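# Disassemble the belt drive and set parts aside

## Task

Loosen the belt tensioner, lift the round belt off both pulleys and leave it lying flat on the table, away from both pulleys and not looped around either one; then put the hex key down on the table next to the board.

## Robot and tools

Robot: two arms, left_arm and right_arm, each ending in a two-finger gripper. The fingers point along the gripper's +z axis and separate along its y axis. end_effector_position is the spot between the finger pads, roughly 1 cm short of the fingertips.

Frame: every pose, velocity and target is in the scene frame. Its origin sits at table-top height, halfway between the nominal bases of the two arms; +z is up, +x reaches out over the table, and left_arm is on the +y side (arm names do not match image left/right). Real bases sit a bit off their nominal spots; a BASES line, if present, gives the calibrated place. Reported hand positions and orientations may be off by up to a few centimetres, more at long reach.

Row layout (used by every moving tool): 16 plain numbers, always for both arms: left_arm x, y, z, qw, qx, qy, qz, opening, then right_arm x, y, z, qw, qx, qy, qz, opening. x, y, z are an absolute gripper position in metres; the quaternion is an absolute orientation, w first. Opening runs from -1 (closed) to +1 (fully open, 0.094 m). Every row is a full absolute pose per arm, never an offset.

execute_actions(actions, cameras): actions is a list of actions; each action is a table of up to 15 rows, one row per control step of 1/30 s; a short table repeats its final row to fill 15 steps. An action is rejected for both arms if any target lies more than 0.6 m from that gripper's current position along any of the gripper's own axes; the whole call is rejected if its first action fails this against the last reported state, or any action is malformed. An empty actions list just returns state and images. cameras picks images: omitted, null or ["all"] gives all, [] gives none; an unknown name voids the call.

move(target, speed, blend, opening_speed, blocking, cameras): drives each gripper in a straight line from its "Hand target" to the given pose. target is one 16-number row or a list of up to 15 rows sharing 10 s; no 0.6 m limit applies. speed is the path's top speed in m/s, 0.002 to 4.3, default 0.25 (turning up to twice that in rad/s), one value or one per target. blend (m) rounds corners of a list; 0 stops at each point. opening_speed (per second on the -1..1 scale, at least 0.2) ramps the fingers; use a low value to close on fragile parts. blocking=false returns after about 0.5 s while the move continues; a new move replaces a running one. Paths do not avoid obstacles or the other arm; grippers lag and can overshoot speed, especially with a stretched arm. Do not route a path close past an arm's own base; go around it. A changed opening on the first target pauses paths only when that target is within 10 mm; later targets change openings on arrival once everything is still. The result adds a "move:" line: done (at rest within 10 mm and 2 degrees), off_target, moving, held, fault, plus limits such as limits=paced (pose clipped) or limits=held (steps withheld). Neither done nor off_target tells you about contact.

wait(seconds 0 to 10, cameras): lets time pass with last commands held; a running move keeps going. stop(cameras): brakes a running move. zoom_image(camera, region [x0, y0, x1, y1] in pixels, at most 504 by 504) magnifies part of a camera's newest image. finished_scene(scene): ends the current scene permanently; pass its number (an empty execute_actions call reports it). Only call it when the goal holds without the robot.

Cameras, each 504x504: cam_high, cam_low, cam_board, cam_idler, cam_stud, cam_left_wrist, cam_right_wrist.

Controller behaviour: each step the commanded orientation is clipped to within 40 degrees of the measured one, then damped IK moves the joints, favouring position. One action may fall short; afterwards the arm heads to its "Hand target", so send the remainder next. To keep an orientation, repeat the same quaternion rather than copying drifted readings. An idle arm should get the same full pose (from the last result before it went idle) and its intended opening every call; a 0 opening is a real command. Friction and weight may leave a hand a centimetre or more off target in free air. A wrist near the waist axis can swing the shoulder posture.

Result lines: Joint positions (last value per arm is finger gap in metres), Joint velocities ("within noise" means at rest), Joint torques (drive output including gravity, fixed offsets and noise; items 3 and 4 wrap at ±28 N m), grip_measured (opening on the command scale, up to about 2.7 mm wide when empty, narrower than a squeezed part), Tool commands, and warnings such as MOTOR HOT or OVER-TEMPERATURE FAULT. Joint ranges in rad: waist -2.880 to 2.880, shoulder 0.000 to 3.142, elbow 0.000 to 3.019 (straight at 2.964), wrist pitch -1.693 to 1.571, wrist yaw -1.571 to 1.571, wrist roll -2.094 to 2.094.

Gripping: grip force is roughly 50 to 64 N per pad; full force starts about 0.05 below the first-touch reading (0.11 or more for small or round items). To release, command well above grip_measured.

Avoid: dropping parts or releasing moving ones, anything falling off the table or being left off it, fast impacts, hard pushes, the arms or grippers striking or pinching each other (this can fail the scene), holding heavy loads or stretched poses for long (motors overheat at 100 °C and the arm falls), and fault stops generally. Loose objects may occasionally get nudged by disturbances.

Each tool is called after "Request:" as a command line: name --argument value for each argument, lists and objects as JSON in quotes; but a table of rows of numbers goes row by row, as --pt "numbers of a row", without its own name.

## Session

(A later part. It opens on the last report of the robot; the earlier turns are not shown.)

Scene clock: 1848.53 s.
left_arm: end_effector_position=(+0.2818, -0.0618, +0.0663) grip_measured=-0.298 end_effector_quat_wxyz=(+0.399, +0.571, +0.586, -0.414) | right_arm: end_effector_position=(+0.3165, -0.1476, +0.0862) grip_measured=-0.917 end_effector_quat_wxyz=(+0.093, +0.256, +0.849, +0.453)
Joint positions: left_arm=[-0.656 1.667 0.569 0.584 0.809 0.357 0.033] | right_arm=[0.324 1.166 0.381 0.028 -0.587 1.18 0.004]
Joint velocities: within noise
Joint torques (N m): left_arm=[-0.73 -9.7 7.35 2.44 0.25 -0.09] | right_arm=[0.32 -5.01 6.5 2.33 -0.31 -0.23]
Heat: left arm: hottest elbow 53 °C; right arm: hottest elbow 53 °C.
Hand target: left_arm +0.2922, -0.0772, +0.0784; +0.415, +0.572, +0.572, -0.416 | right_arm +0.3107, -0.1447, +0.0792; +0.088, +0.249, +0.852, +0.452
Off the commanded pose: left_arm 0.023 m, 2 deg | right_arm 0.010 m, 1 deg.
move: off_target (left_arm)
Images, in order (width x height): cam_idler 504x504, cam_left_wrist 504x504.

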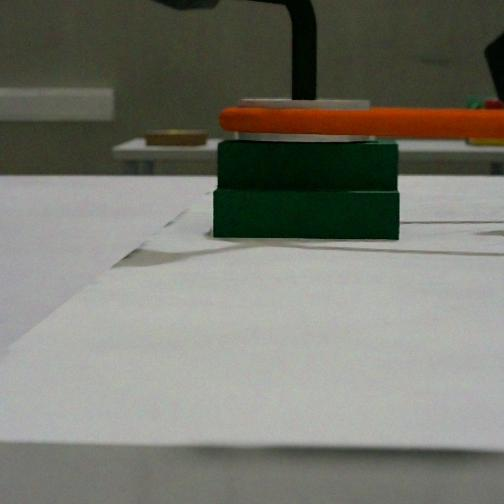

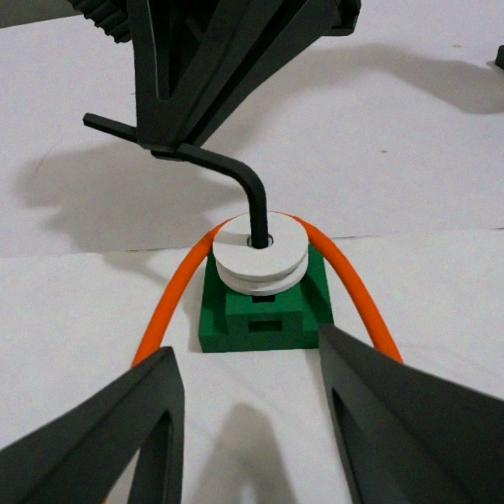

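Request:
move --pt "0.293 -0.078 0.078 0.4156 0.572 0.572 -0.4156 -0.3 0.3085 -0.1445 0.0788 0.0884 0.2488 0.8525 0.4520 -1.0" --speed '[0.01]' --cameras '["cam_left_wrist", "cam_idler"]'

Request:
zoom_image --camera "cam_left_wrist" --region '[244, 225, 276, 257]'

Request:
zoom_image --camera "cam_idler" --region '[230, 0, 390, 160]'

Scene clock: 1852.97 s.
left_arm: end_effector_position=(+0.2818, -0.0618, +0.0663) grip_measured=-0.298 end_effector_quat_wxyz=(+0.399, +0.571, +0.586, -0.414) | right_arm: end_effector_position=(+0.3162, -0.1477, +0.0860) grip_measured=-0.917 end_effector_quat_wxyz=(+0.093, +0.256, +0.848, +0.454)
Joint positions: left_arm=[-0.656 1.667 0.569 0.584 0.809 0.357 0.033] | right_arm=[0.324 1.166 0.379 0.032 -0.587 1.18 0.004]
Joint velocities: within noise
Joint torques (N m): left_arm=[-0.73 -9.64 7.31 2.41 0.26 -0.08] | right_arm=[0.5 -5.71 6.31 2.26 -0.23 -0.21]
Heat: left arm: hottest elbow 53 °C; right arm: hottest elbow 53 °C.
Hand target: left_arm +0.2922, -0.0772, +0.0784; +0.415, +0.572, +0.572, -0.416 | right_arm +0.3084, -0.1448, +0.0789; +0.088, +0.249, +0.852, +0.452
Off the commanded pose: left_arm 0.023 m, 2 deg | right_arm 0.011 m, 1 deg.
move: off_target (left_arm, right_arm)
Images, in order (width x height): cam_idler 504x504, cam_left_wrist 504x504.

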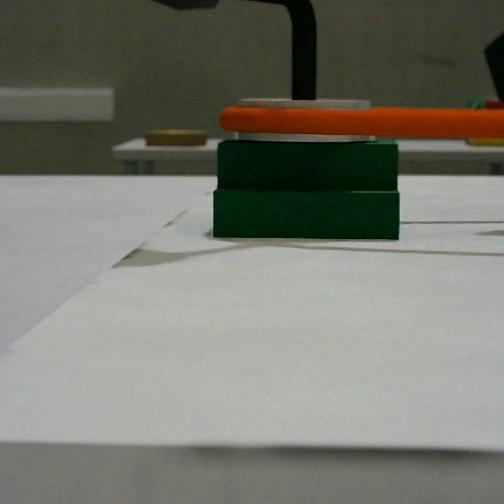

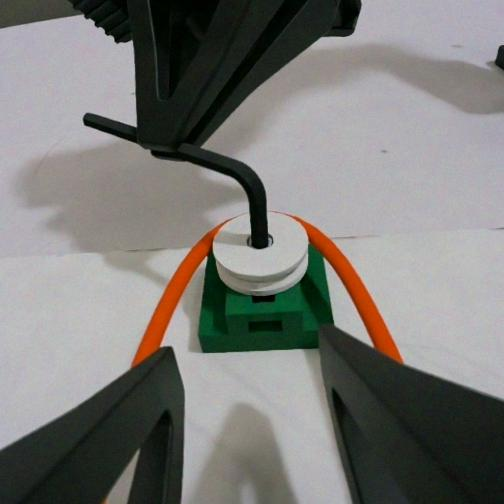

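Scaled by 15.750.

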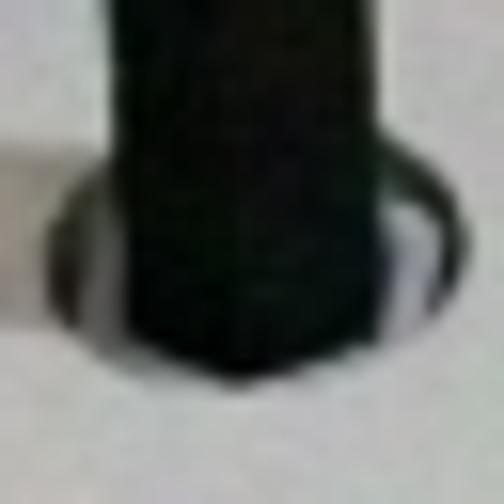

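Scaled by 3.150.

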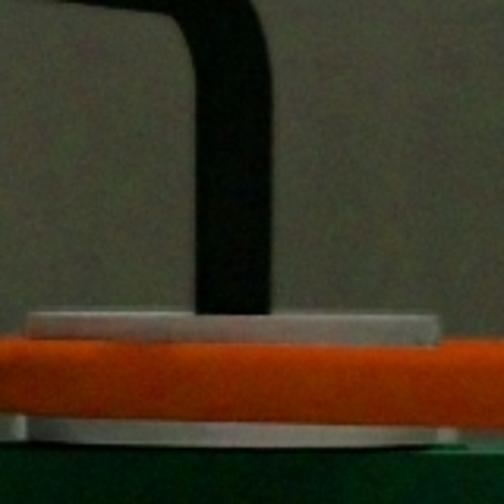

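Request:
move --pt "0.290 -0.09 0.105 0.183 0.683 0.683 -0.183 -0.3 0.3125 -0.1437 0.0828 0.0884 0.2488 0.8525 0.4520 -1.0" --speed '[0.06]' --cameras '["cam_left_wrist", "cam_right_wrist", "cam_idler", "cam_board"]'

Scene clock: 1882.60 s.
left_arm: end_effector_position=(+0.2797, -0.0700, +0.0879) grip_measured=-0.298 end_effector_quat_wxyz=(+0.166, +0.675, +0.696, -0.183) | right_arm: end_effector_position=(+0.3163, -0.1477, +0.0861) grip_measured=-0.917 end_effector_quat_wxyz=(+0.094, +0.256, +0.848, +0.454)
Joint positions: left_arm=[-0.814 1.533 0.97 -0.627 0.331 0.619 0.033] | right_arm=[0.324 1.166 0.379 0.033 -0.587 1.18 0.004]
Joint velocities: within noise
Joint torques (N m): left_arm=[-0.85 -11.05 10.52 0.7 0.24 0.14] | right_arm=[0.26 -5.77 7.5 1.61 -0.28 -0.23]
Heat: left arm: hottest elbow 54 °C; right arm: hottest elbow 51 °C.
Hand target: left_arm +0.2892, -0.0891, +0.1053; +0.183, +0.683, +0.683, -0.183 | right_arm +0.3125, -0.1438, +0.0829; +0.088, +0.249, +0.852, +0.452
Off the commanded pose: left_arm 0.028 m, 3 deg | right_arm 0.006 m, 1 deg.
move: off_target (left_arm)
Images, in order (width x height): cam_board 504x504, cam_idler 504x504, cam_left_wrist 504x504, cam_right_wrist 504x504.

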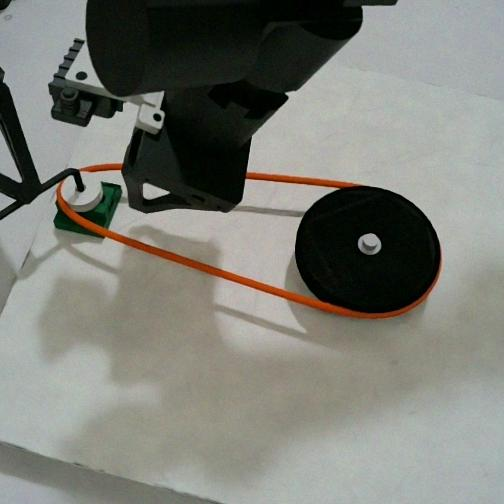

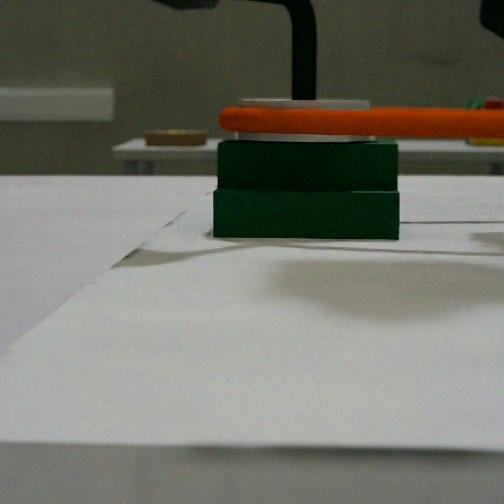

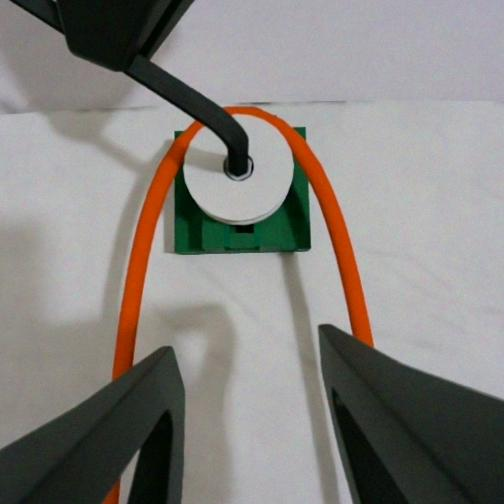

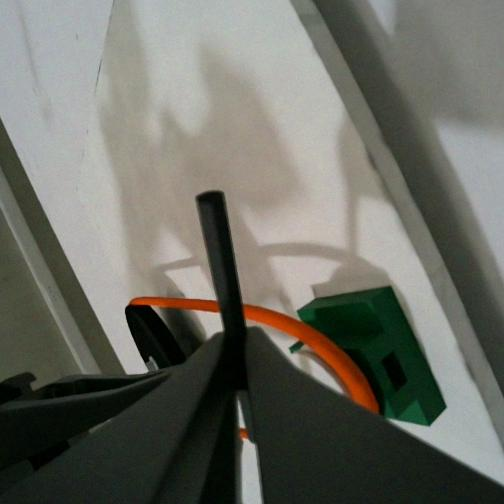

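Request:
zoom_image --camera "cam_left_wrist" --region '[110, 40, 270, 200]'

Request:
zoom_image --camera "cam_left_wrist" --region '[213, 142, 263, 192]'

Scaled by 3.150.

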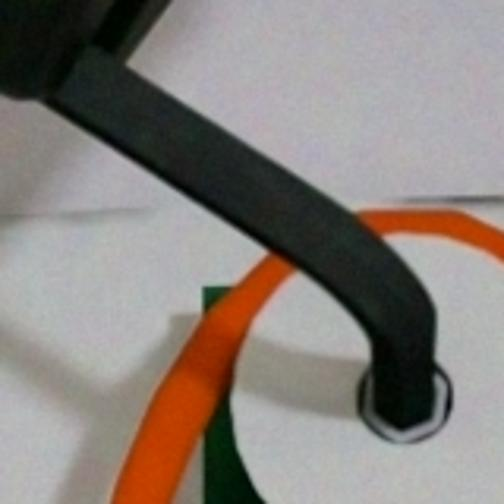

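Scaled by 10.080.

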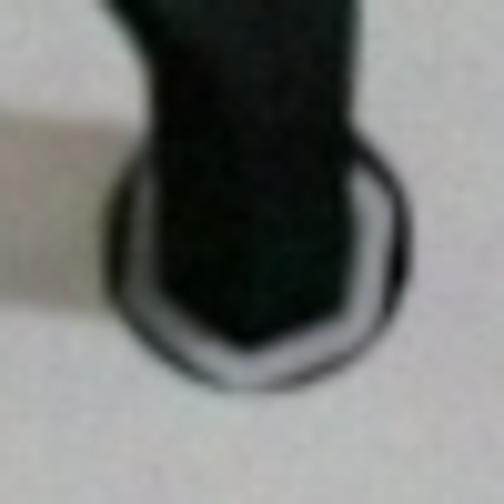

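Request:
move --pt "0.290 -0.09 0.105 0.183 0.683 0.683 -0.183 -0.3 0.3125 -0.1437 0.118 0.0884 0.2488 0.8525 0.4520 -1.0" --pt "0.290 -0.09 0.105 0.183 0.683 0.683 -0.183 -0.3 0.3352 -0.1841 0.145 0.0544 0.3049 0.8627 0.4037 -1.0" --speed '[0.08, 0.08]' --cameras '["cam_left_wrist"]'

Request:
zoom_image --camera "cam_left_wrist" --region '[213, 142, 263, 192]'

Scene clock: 1892.77 s.
left_arm: end_effector_position=(+0.2797, -0.0699, +0.0879) grip_measured=-0.298 end_effector_quat_wxyz=(+0.166, +0.675, +0.695, -0.183) | right_arm: end_effector_position=(+0.3152, -0.1844, +0.1218) grip_measured=-0.917 end_effector_quat_wxyz=(+0.035, +0.312, +0.864, +0.393)
Joint positions: left_arm=[-0.814 1.533 0.97 -0.627 0.331 0.62 0.033] | right_arm=[0.215 1.054 0.53 -0.474 -0.609 1.103 0.004]
Joint velocities: within noise
Joint torques (N m): left_arm=[-0.79 -11.05 10.54 0.72 0.24 0.13] | right_arm=[-1.73 -6.01 13.19 0.87 -0.39 -0.25]
Heat: left arm: hottest elbow 58 °C; right arm: hottest elbow 52 °C.
Hand target: left_arm +0.2891, -0.0890, +0.1053; +0.183, +0.683, +0.683, -0.183 | right_arm +0.3342, -0.1844, +0.1452; +0.055, +0.304, +0.861, +0.403
Off the commanded pose: left_arm 0.028 m, 3 deg | right_arm 0.031 m, 3 deg.
move: off_target (left_arm, right_arm)
Images, in order (width x height): cam_left_wrist 504x504.

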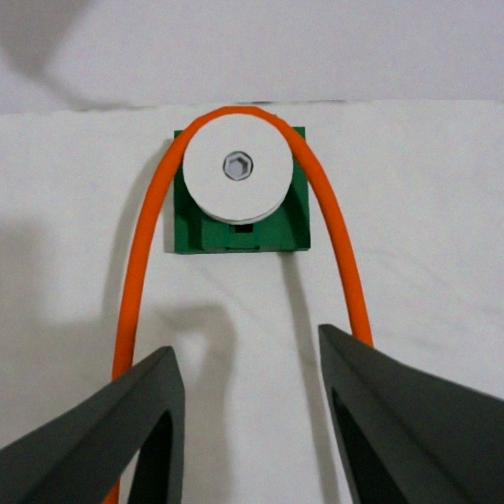

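Scaled by 10.080.

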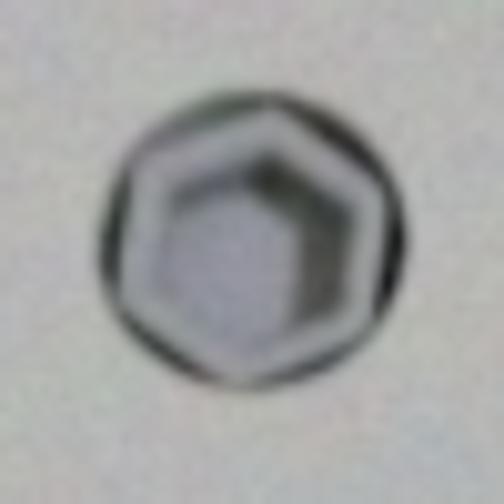

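Request:
move --pt "0.290 -0.09 0.105 0.183 0.683 0.683 -0.183 -0.3 0.3334 -0.1557 0.145 0.0692 0.3363 0.8509 0.4014 -1.0" --pt "0.290 -0.09 0.105 0.183 0.683 0.683 -0.183 -0.3 0.3107 -0.1453 0.0862 0.1049 0.2799 0.8428 0.4485 -1.0" --speed '[0.08, 0.08]' --cameras '["cam_left_wrist", "cam_idler"]'

Request:
zoom_image --camera "cam_left_wrist" --region '[213, 142, 263, 192]'

Request:
zoom_image --camera "cam_left_wrist" --region '[110, 40, 270, 200]'

Request:
zoom_image --camera "cam_idler" --region '[230, 0, 390, 160]'

Scene clock: 1915.50 s.
left_arm: end_effector_position=(+0.2797, -0.0699, +0.0879) grip_measured=-0.298 end_effector_quat_wxyz=(+0.166, +0.675, +0.695, -0.183) | right_arm: end_effector_position=(+0.3141, -0.1496, +0.0901) grip_measured=-0.917 end_effector_quat_wxyz=(+0.108, +0.286, +0.841, +0.446)
Joint positions: left_arm=[-0.814 1.533 0.97 -0.627 0.331 0.62 0.033] | right_arm=[0.351 1.118 0.362 0.031 -0.512 1.252 0.004]
Joint velocities: within noise
Joint torques (N m): left_arm=[-0.79 -10.99 10.56 0.73 0.24 0.13] | right_arm=[0.44 -5.01 7.16 2.48 -0.26 -0.15]
Heat: left arm: hottest elbow 64 °C; right arm: hottest elbow 57 °C.
Hand target: left_arm +0.2891, -0.0890, +0.1053; +0.183, +0.683, +0.683, -0.183 | right_arm +0.3106, -0.1455, +0.0864; +0.105, +0.280, +0.843, +0.448
Off the commanded pose: left_arm 0.028 m, 3 deg | right_arm 0.007 m, 1 deg.
move: off_target (left_arm)
Images, in order (width x height): cam_idler 504x504, cam_left_wrist 504x504.

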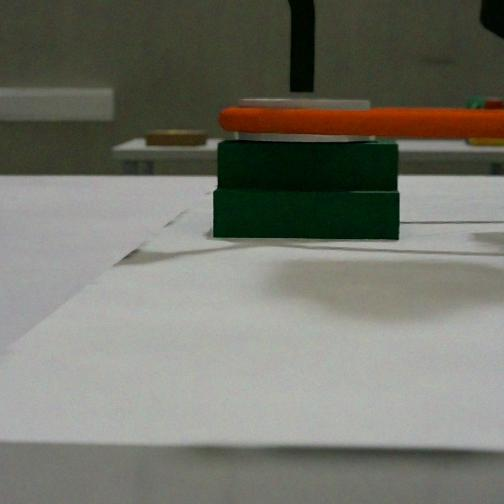

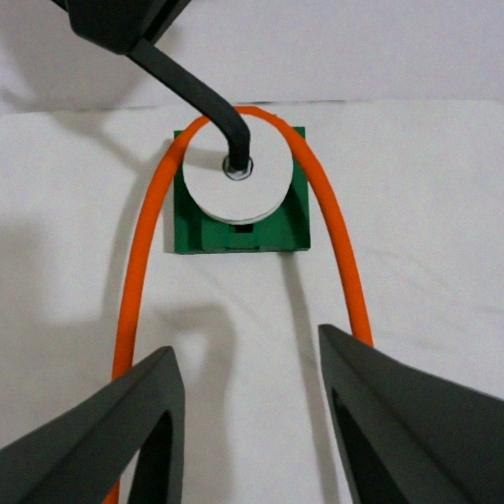

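Scaled by 10.080.

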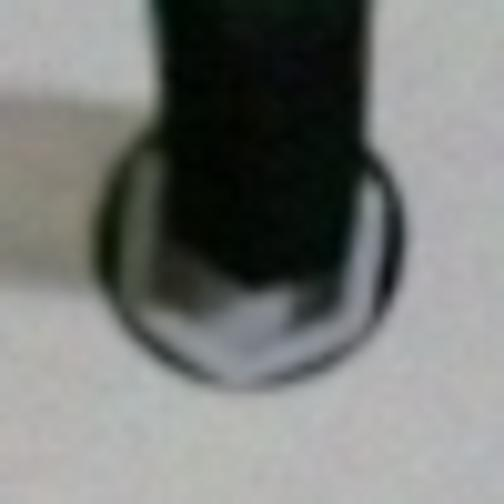

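Scaled by 3.150.

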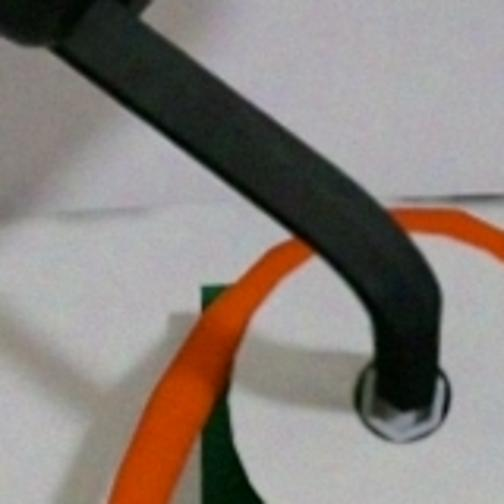

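Scaled by 3.150.

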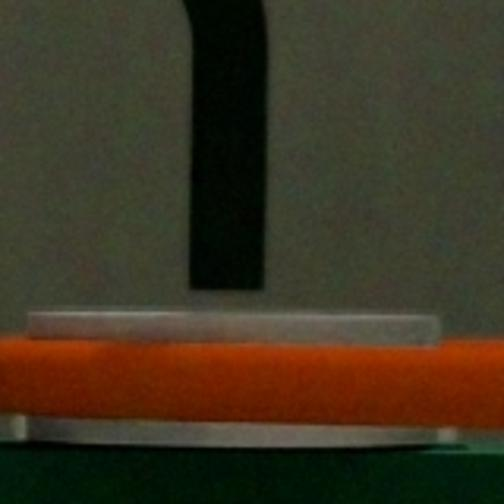

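Request:
move --pt "0.290 -0.09 0.105 0.183 0.683 0.683 -0.183 -0.3 0.3110 -0.1452 0.118 0.1049 0.2799 0.8428 0.4485 -1.0" --pt "0.290 -0.09 0.105 0.183 0.683 0.683 -0.183 -0.3 0.3332 -0.1553 0.145 0.0692 0.3363 0.8509 0.4014 -1.0" --pt "0.290 -0.09 0.105 0.183 0.683 0.683 -0.183 -0.3 0.3105 -0.1449 0.0862 0.1049 0.2799 0.8428 0.4485 -1.0" --pt "0.290 -0.09 0.105 0.183 0.683 0.683 -0.183 -0.3 0.3105 -0.1449 0.0828 0.1049 0.2799 0.8428 0.4485 -1.0" --speed '[0.08, 0.08, 0.08, 0.015]' --cameras '["cam_left_wrist", "cam_idler"]'

Request:
zoom_image --camera "cam_left_wrist" --region '[213, 142, 263, 192]'

Request:
zoom_image --camera "cam_idler" --region '[230, 0, 390, 160]'

Scene clock: 1927.40 s.
left_arm: end_effector_position=(+0.2797, -0.0699, +0.0879) grip_measured=-0.298 end_effector_quat_wxyz=(+0.166, +0.675, +0.695, -0.183) | right_arm: end_effector_position=(+0.3140, -0.1489, +0.0868) grip_measured=-0.917 end_effector_quat_wxyz=(+0.105, +0.289, +0.840, +0.447)
Joint positions: left_arm=[-0.814 1.533 0.97 -0.627 0.331 0.62 0.033] | right_arm=[0.353 1.13 0.357 0.049 -0.511 1.262 0.004]
Joint velocities: within noise
Joint torques (N m): left_arm=[-0.79 -10.99 10.54 0.75 0.24 0.12] | right_arm=[0.15 -4.89 7.04 2.39 -0.22 -0.23]
Heat: left arm: hottest elbow 66 °C; right arm: hottest elbow 57 °C.
Hand target: left_arm +0.2892, -0.0890, +0.1053; +0.183, +0.683, +0.683, -0.183 | right_arm +0.3103, -0.1451, +0.0829; +0.105, +0.280, +0.843, +0.448
Off the commanded pose: left_arm 0.028 m, 3 deg | right_arm 0.007 m, 1 deg.
move: off_target (left_arm)
Images, in order (width x height): cam_idler 504x504, cam_left_wrist 504x504.

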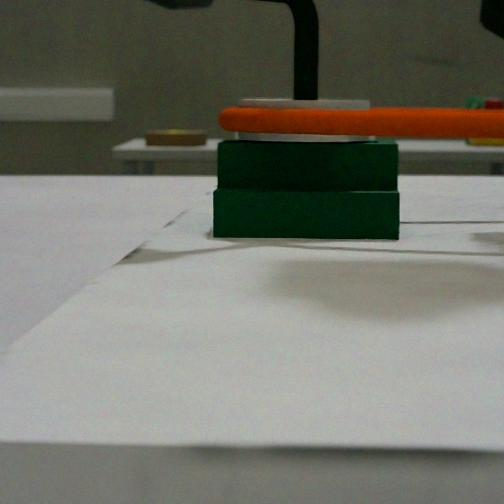

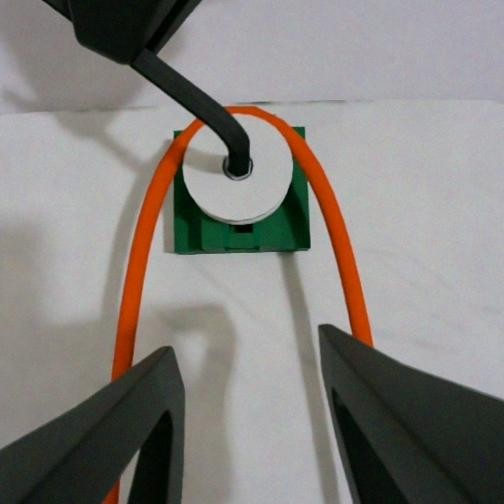

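Scaled by 10.080.

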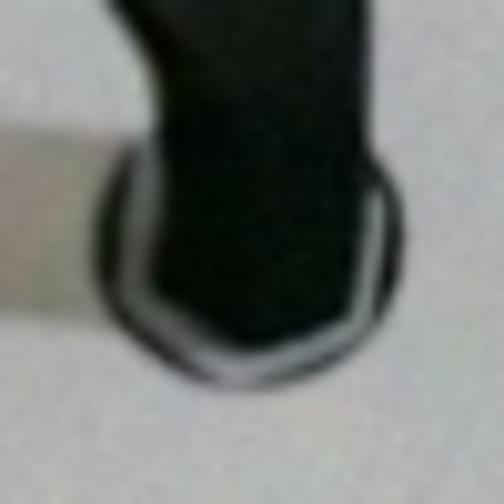

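Scaled by 3.150.

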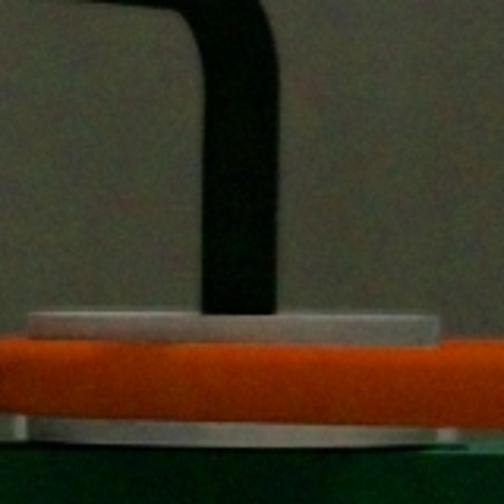

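Request:
move --pt "0.290 -0.09 0.105 0.183 0.683 0.683 -0.183 -0.3 0.3110 -0.1452 0.118 0.1049 0.2799 0.8428 0.4485 -1.0" --pt "0.290 -0.09 0.105 0.183 0.683 0.683 -0.183 -0.3 0.3332 -0.1559 0.145 0.0692 0.3363 0.8509 0.4014 -1.0" --pt "0.290 -0.09 0.105 0.183 0.683 0.683 -0.183 -0.3 0.3105 -0.1455 0.0862 0.1049 0.2799 0.8428 0.4485 -1.0" --pt "0.290 -0.09 0.105 0.183 0.683 0.683 -0.183 -0.3 0.3105 -0.1455 0.0828 0.1049 0.2799 0.8428 0.4485 -1.0" --speed '[0.08, 0.08, 0.08, 0.015]' --cameras '["cam_left_wrist", "cam_idler"]'

Request:
zoom_image --camera "cam_left_wrist" --region '[213, 142, 263, 192]'

Request:
zoom_image --camera "cam_idler" --region '[230, 0, 390, 160]'

Scene clock: 1937.17 s.
left_arm: end_effector_position=(+0.2797, -0.0699, +0.0879) grip_measured=-0.298 end_effector_quat_wxyz=(+0.166, +0.675, +0.695, -0.183) | right_arm: end_effector_position=(+0.3140, -0.1496, +0.0868) grip_measured=-0.917 end_effector_quat_wxyz=(+0.105, +0.289, +0.840, +0.447)
Joint positions: left_arm=[-0.814 1.533 0.97 -0.627 0.331 0.62 0.033] | right_arm=[0.351 1.13 0.357 0.047 -0.513 1.261 0.004]
Joint velocities: within noise
Joint torques (N m): left_arm=[-0.85 -10.93 10.56 0.72 0.25 0.13] | right_arm=[0.32 -4.84 7.02 2.51 -0.24 -0.24]
Heat: left arm: hottest elbow 67 °C; right arm: hottest elbow 57 °C.
Hand target: left_arm +0.2892, -0.0890, +0.1053; +0.183, +0.683, +0.683, -0.183 | right_arm +0.3103, -0.1457, +0.0828; +0.105, +0.280, +0.843, +0.448
Off the commanded pose: left_arm 0.028 m, 3 deg | right_arm 0.007 m, 1 deg.
move: off_target (left_arm)
Images, in order (width x height): cam_idler 504x504, cam_left_wrist 504x504.

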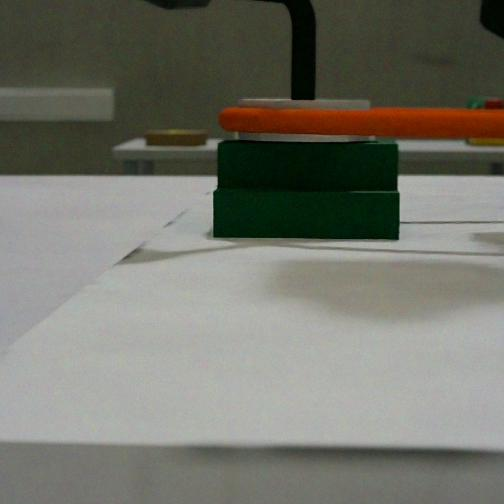

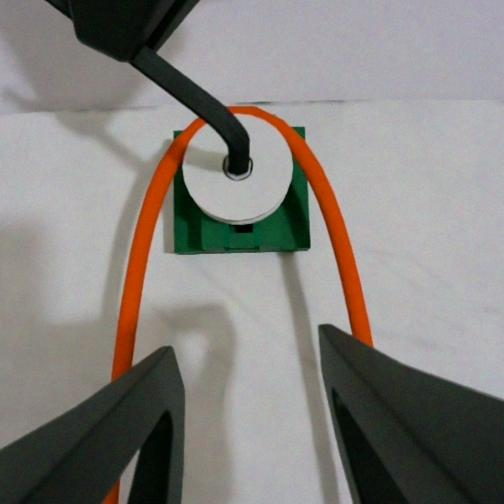

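Scaled by 10.080.

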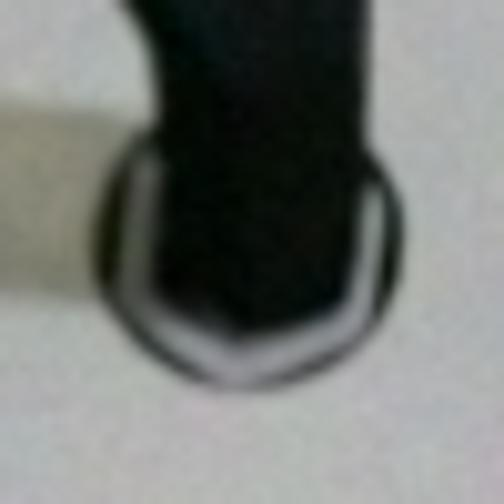

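Scaled by 3.150.

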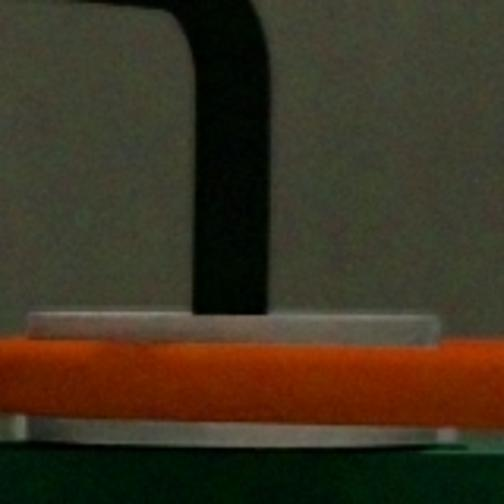

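Request:
move --pt "0.290 -0.09 0.105 0.183 0.683 0.683 -0.183 -0.3 0.3105 -0.1455 0.0820 0.1049 0.2799 0.8428 0.4485 -1.0" --speed '[0.01]' --cameras '["cam_left_wrist"]'

Request:
zoom_image --camera "cam_left_wrist" --region '[213, 142, 263, 192]'

Request:
move --pt "0.290 -0.09 0.105 0.183 0.683 0.683 -0.183 -0.3 0.3105 -0.1455 0.0812 0.1049 0.2799 0.8428 0.4485 -1.0" --speed '[0.01]' --cameras '["cam_left_wrist", "cam_idler"]'

Request:
zoom_image --camera "cam_left_wrist" --region '[213, 142, 263, 192]'

Request:
zoom_image --camera "cam_idler" --region '[230, 0, 390, 160]'

Scene clock: 1943.57 s.
left_arm: end_effector_position=(+0.2797, -0.0699, +0.0879) grip_measured=-0.298 end_effector_quat_wxyz=(+0.166, +0.675, +0.695, -0.183) | right_arm: end_effector_position=(+0.3144, -0.1493, +0.0866) grip_measured=-0.917 end_effector_quat_wxyz=(+0.106, +0.289, +0.840, +0.448)
Joint positions: left_arm=[-0.814 1.533 0.97 -0.627 0.331 0.62 0.033] | right_arm=[0.351 1.132 0.357 0.052 -0.513 1.261 0.004]
Joint velocities: within noise
Joint torques (N m): left_arm=[-0.79 -10.99 10.54 0.69 0.24 0.13] | right_arm=[0.32 -5.07 6.91 2.45 -0.24 -0.23]
Heat: left arm: hottest elbow 68 °C; right arm: hottest elbow 56 °C.
Hand target: left_arm +0.2892, -0.0890, +0.1053; +0.183, +0.683, +0.683, -0.183 | right_arm +0.3103, -0.1457, +0.0820; +0.105, +0.280, +0.843, +0.448
Off the commanded pose: left_arm 0.028 m, 3 deg | right_arm 0.007 m, 1 deg.
move: off_target (left_arm)
Images, in order (width x height): cam_left_wrist 504x504.

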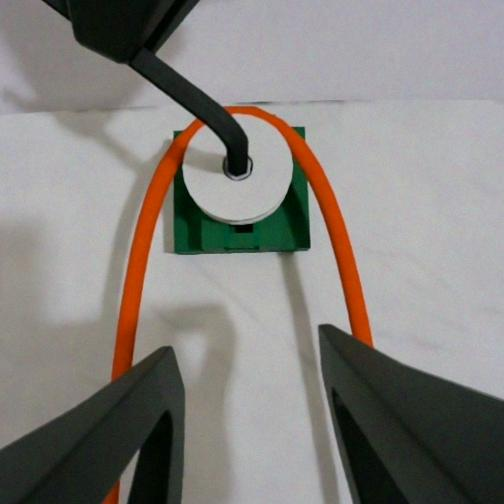

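Scaled by 10.080.

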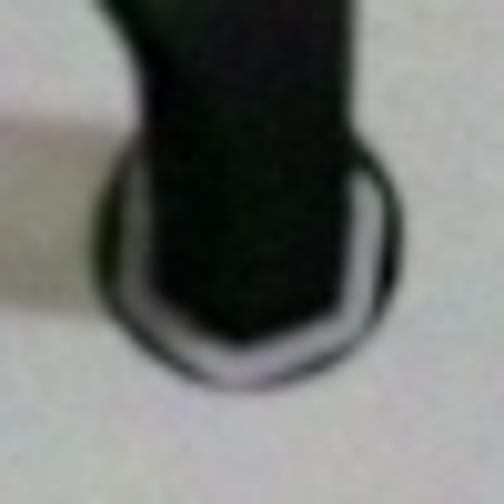

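Scene clock: 1944.27 s.
left_arm: end_effector_position=(+0.2797, -0.0699, +0.0879) grip_measured=-0.298 end_effector_quat_wxyz=(+0.166, +0.675, +0.695, -0.183) | right_arm: end_effector_position=(+0.3148, -0.1491, +0.0865) grip_measured=-0.917 end_effector_quat_wxyz=(+0.106, +0.289, +0.839, +0.448)
Joint positions: left_arm=[-0.814 1.533 0.97 -0.627 0.331 0.62 0.033] | right_arm=[0.351 1.134 0.357 0.055 -0.513 1.261 0.004]
Joint velocities: within noise
Joint torques (N m): left_arm=[-0.79 -10.93 10.54 0.7 0.25 0.13] | right_arm=[0.32 -4.6 6.82 2.66 -0.23 -0.23]
Heat: left arm: hottest elbow 68 °C; right arm: hottest elbow 56 °C.
Hand target: left_arm +0.2892, -0.0890, +0.1053; +0.183, +0.683, +0.683, -0.183 | right_arm +0.3103, -0.1457, +0.0813; +0.105, +0.280, +0.843, +0.448
Off the commanded pose: left_arm 0.028 m, 3 deg | right_arm 0.008 m, 1 deg.
move: off_target (left_arm)
Images, in order (width x height): cam_idler 504x504, cam_left_wrist 504x504.

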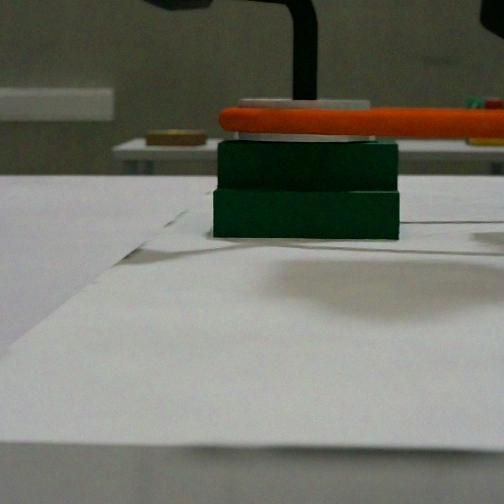

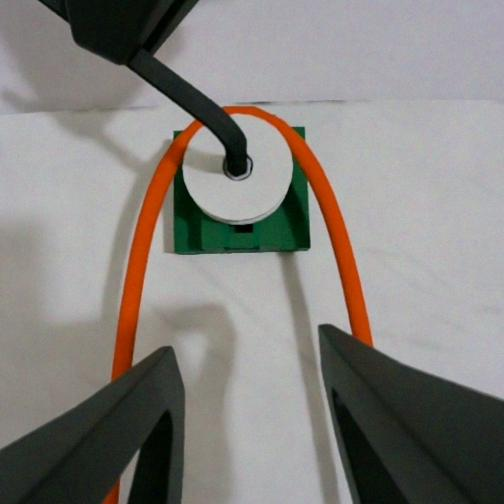

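Scaled by 10.080.

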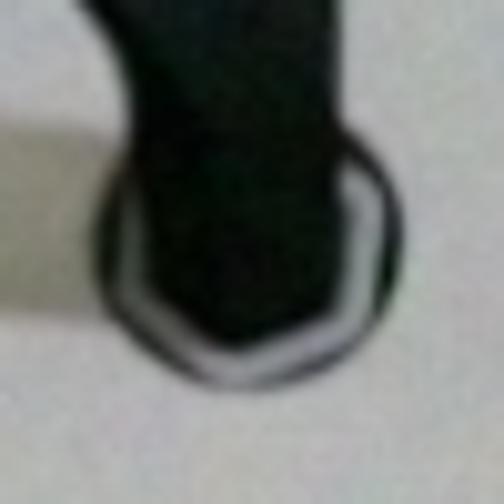

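Scaled by 3.150.

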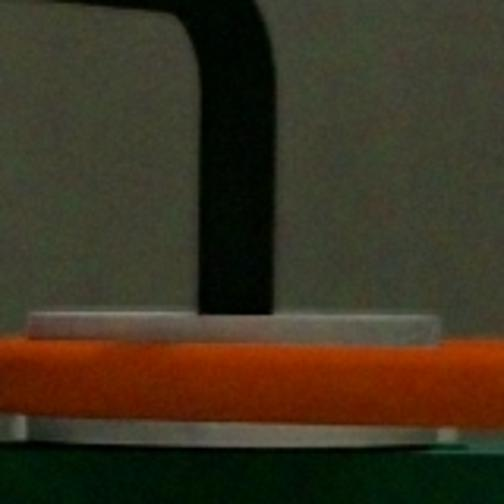

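Request:
move --pt "0.290 -0.09 0.105 0.183 0.683 0.683 -0.183 -0.3 0.3090 -0.1457 0.0795 0.1049 0.2799 0.8428 0.4485 -1.0" --speed '[0.01]' --cameras '["cam_left_wrist", "cam_idler"]'

Request:
zoom_image --camera "cam_left_wrist" --region '[213, 142, 263, 192]'

Request:
move --pt "0.290 -0.09 0.105 0.183 0.683 0.683 -0.183 -0.3 0.3075 -0.1460 0.0775 0.1049 0.2799 0.8428 0.4485 -1.0" --speed '[0.01]' --cameras '["cam_left_wrist", "cam_idler"]'

Request:
zoom_image --camera "cam_left_wrist" --region '[213, 142, 263, 192]'

Request:
zoom_image --camera "cam_idler" --region '[230, 0, 390, 160]'

Scene clock: 1958.17 s.
left_arm: end_effector_position=(+0.2797, -0.0699, +0.0879) grip_measured=-0.298 end_effector_quat_wxyz=(+0.166, +0.675, +0.695, -0.183) | right_arm: end_effector_position=(+0.3146, -0.1492, +0.0863) grip_measured=-0.917 end_effector_quat_wxyz=(+0.109, +0.288, +0.839, +0.450)
Joint positions: left_arm=[-0.814 1.533 0.97 -0.627 0.331 0.62 0.033] | right_arm=[0.351 1.135 0.352 0.067 -0.513 1.261 0.004]
Joint velocities: within noise
Joint torques (N m): left_arm=[-0.85 -10.99 10.55 0.72 0.24 0.13] | right_arm=[0.44 -4.72 6.72 2.4 -0.18 -0.22]
Heat: left arm: hottest elbow 69 °C; right arm: hottest elbow 54 °C.
Hand target: left_arm +0.2892, -0.0890, +0.1053; +0.183, +0.683, +0.683, -0.183 | right_arm +0.3088, -0.1459, +0.0796; +0.105, +0.280, +0.843, +0.448
Off the commanded pose: left_arm 0.028 m, 3 deg | right_arm 0.009 m, 1 deg.
move: off_target (left_arm)
Images, in order (width x height): cam_idler 504x504, cam_left_wrist 504x504.

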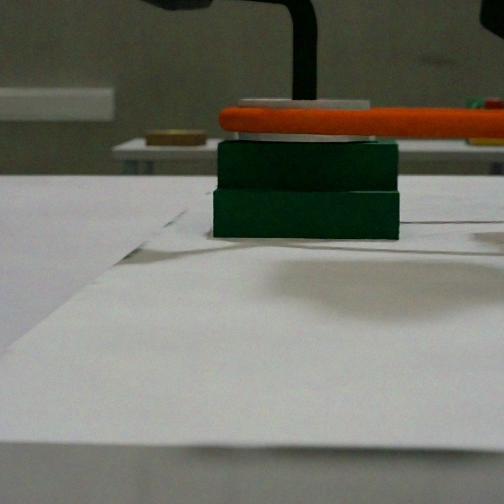

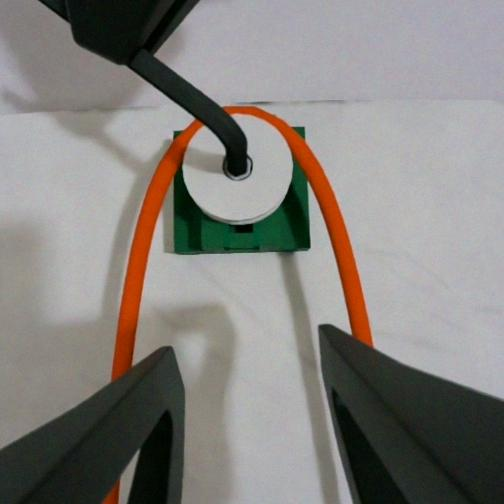

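Scaled by 10.080.

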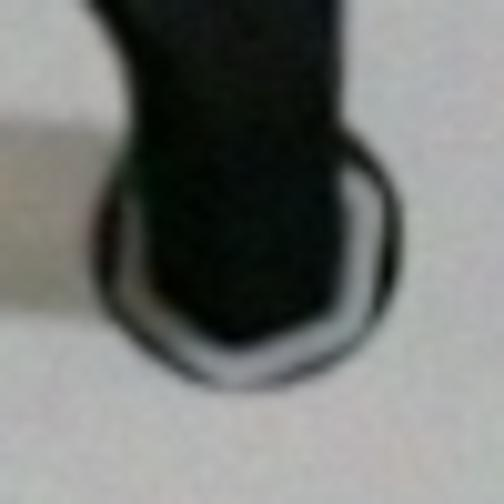

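Scene clock: 1958.97 s.
left_arm: end_effector_position=(+0.2797, -0.0699, +0.0879) grip_measured=-0.298 end_effector_quat_wxyz=(+0.166, +0.675, +0.695, -0.183) | right_arm: end_effector_position=(+0.3144, -0.1493, +0.0862) grip_measured=-0.917 end_effector_quat_wxyz=(+0.111, +0.286, +0.838, +0.452)
Joint positions: left_arm=[-0.814 1.533 0.97 -0.627 0.331 0.62 0.033] | right_arm=[0.351 1.135 0.348 0.077 -0.513 1.261 0.004]
Joint velocities: within noise
Joint torques (N m): left_arm=[-0.79 -11.05 10.56 0.73 0.24 0.13] | right_arm=[0.62 -4.6 6.38 2.41 -0.16 -0.21]
Heat: left arm: hottest elbow 69 °C; right arm: hottest elbow 54 °C.
Hand target: left_arm +0.2892, -0.0889, +0.1053; +0.183, +0.683, +0.683, -0.183 | right_arm +0.3073, -0.1463, +0.0777; +0.105, +0.280, +0.843, +0.448
Off the commanded pose: left_arm 0.028 m, 3 deg | right_arm 0.012 m, 1 deg.
move: off_target (left_arm, right_arm)
Images, in order (width x height): cam_idler 504x504, cam_left_wrist 504x504.

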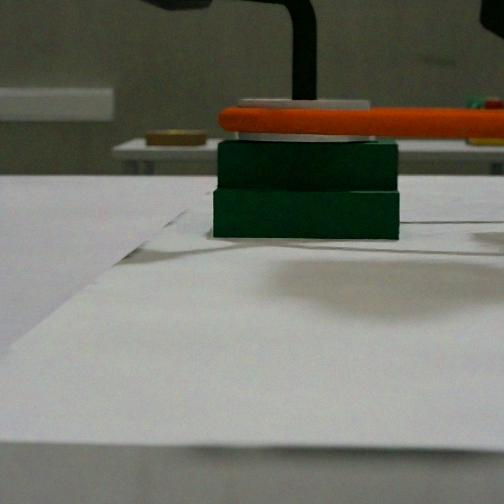

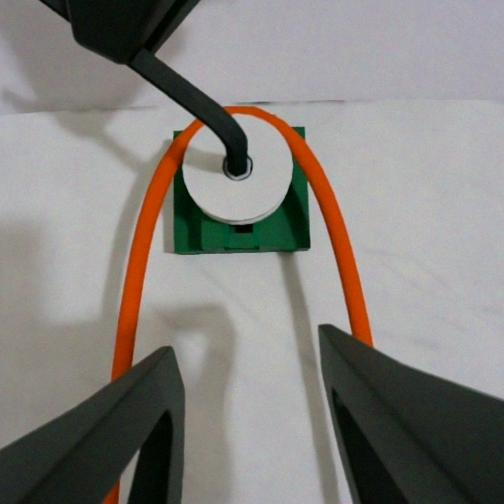

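Scaled by 10.080.

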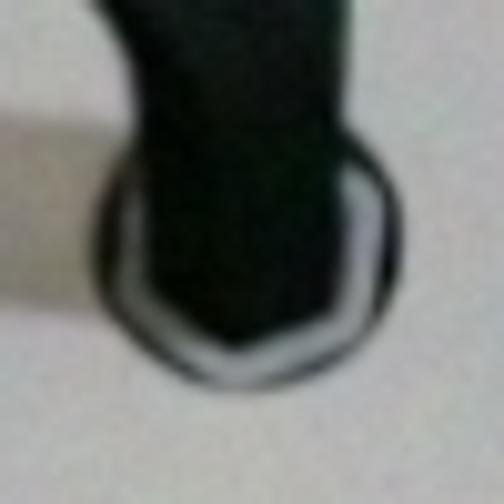

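Scaled by 3.150.

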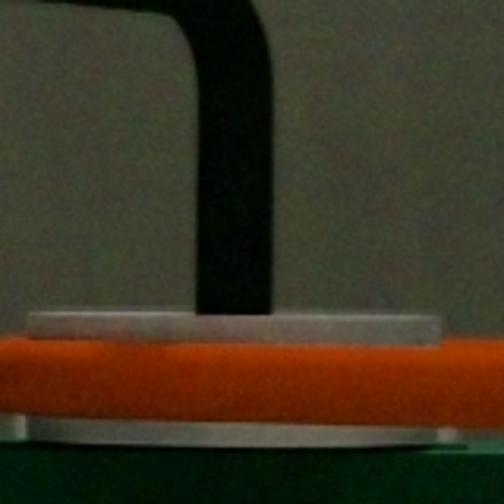

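Request:
move --pt "0.290 -0.09 0.105 0.183 0.683 0.683 -0.183 -0.3 0.3095 -0.1457 0.0805 0.1028 0.2788 0.8432 0.4490 -1.0" --speed '[0.01]' --cameras '["cam_left_wrist"]'

Request:
zoom_image --camera "cam_left_wrist" --region '[213, 142, 263, 192]'

Request:
move --pt "0.290 -0.09 0.105 0.183 0.683 0.683 -0.183 -0.3 0.3095 -0.1457 0.0805 0.1006 0.2777 0.8436 0.4494 -1.0" --speed '[0.01]' --cameras '["cam_left_wrist", "cam_idler"]'

Request:
zoom_image --camera "cam_left_wrist" --region '[213, 142, 263, 192]'

Scene clock: 1996.83 s.
left_arm: end_effector_position=(+0.2797, -0.0699, +0.0879) grip_measured=-0.298 end_effector_quat_wxyz=(+0.166, +0.675, +0.695, -0.183) | right_arm: end_effector_position=(+0.3142, -0.1492, +0.0863) grip_measured=-0.917 end_effector_quat_wxyz=(+0.111, +0.286, +0.838, +0.452)
Joint positions: left_arm=[-0.814 1.533 0.97 -0.627 0.331 0.62 0.033] | right_arm=[0.351 1.135 0.348 0.078 -0.514 1.26 0.004]
Joint velocities: within noise
Joint torques (N m): left_arm=[-0.79 -10.99 10.55 0.7 0.25 0.13] | right_arm=[0.15 -4.72 7.34 1.76 -0.43 -0.24]
Heat: left arm: hottest elbow 71 °C; right arm: hottest elbow 54 °C.
Hand target: left_arm +0.2892, -0.0889, +0.1053; +0.183, +0.683, +0.683, -0.183 | right_arm +0.3093, -0.1459, +0.0806; +0.103, +0.279, +0.843, +0.449
Off the commanded pose: left_arm 0.028 m, 3 deg | right_arm 0.008 m, 1 deg.
move: off_target (left_arm)
Images, in order (width x height): cam_left_wrist 504x504.

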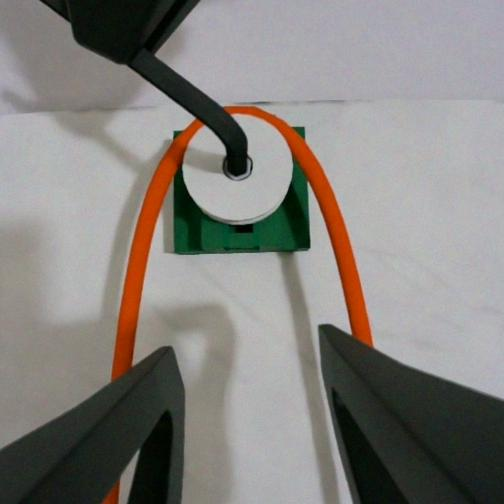

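Scaled by 10.080.

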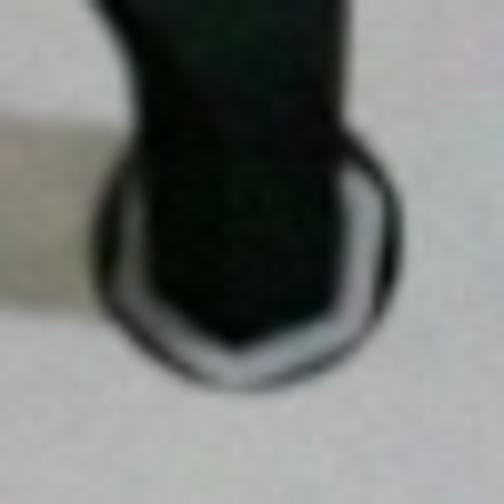

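Scene clock: 1997.57 s.
left_arm: end_effector_position=(+0.2797, -0.0699, +0.0879) grip_measured=-0.298 end_effector_quat_wxyz=(+0.166, +0.675, +0.695, -0.183) | right_arm: end_effector_position=(+0.3133, -0.1482, +0.0866) grip_measured=-0.917 end_effector_quat_wxyz=(+0.108, +0.283, +0.838, +0.454)
Joint positions: left_arm=[-0.814 1.533 0.97 -0.627 0.331 0.62 0.033] | right_arm=[0.351 1.135 0.348 0.078 -0.522 1.257 0.004]
Joint velocities: within noise
Joint torques (N m): left_arm=[-0.79 -11.05 10.56 0.7 0.24 0.14] | right_arm=[-0.09 -4.66 7.53 1.57 -0.36 -0.25]
Heat: left arm: hottest elbow 71 °C; right arm: hottest elbow 54 °C.
Hand target: left_arm +0.2892, -0.0889, +0.1053; +0.183, +0.683, +0.683, -0.183 | right_arm +0.3093, -0.1458, +0.0806; +0.100, +0.278, +0.843, +0.449
Off the commanded pose: left_arm 0.028 m, 3 deg | right_arm 0.008 m, 1 deg.
move: off_target (left_arm)
Images, in order (width x height): cam_idler 504x504, cam_left_wrist 504x504.

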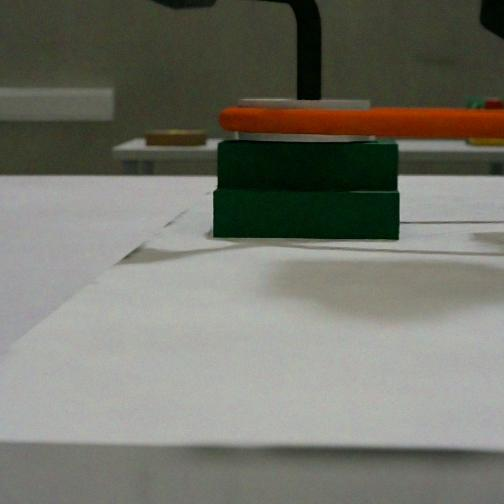

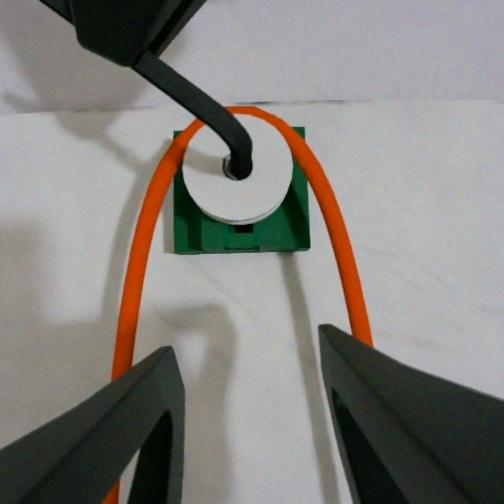

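Scaled by 10.080.

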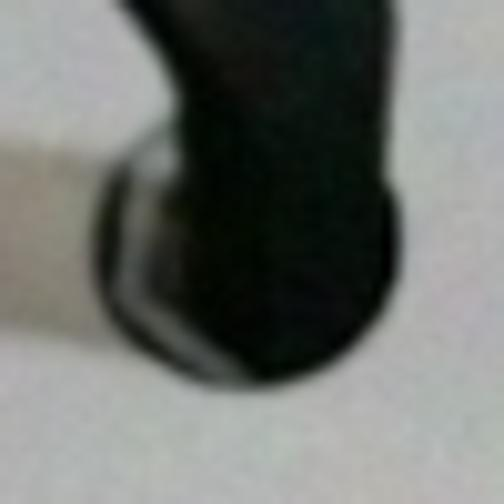

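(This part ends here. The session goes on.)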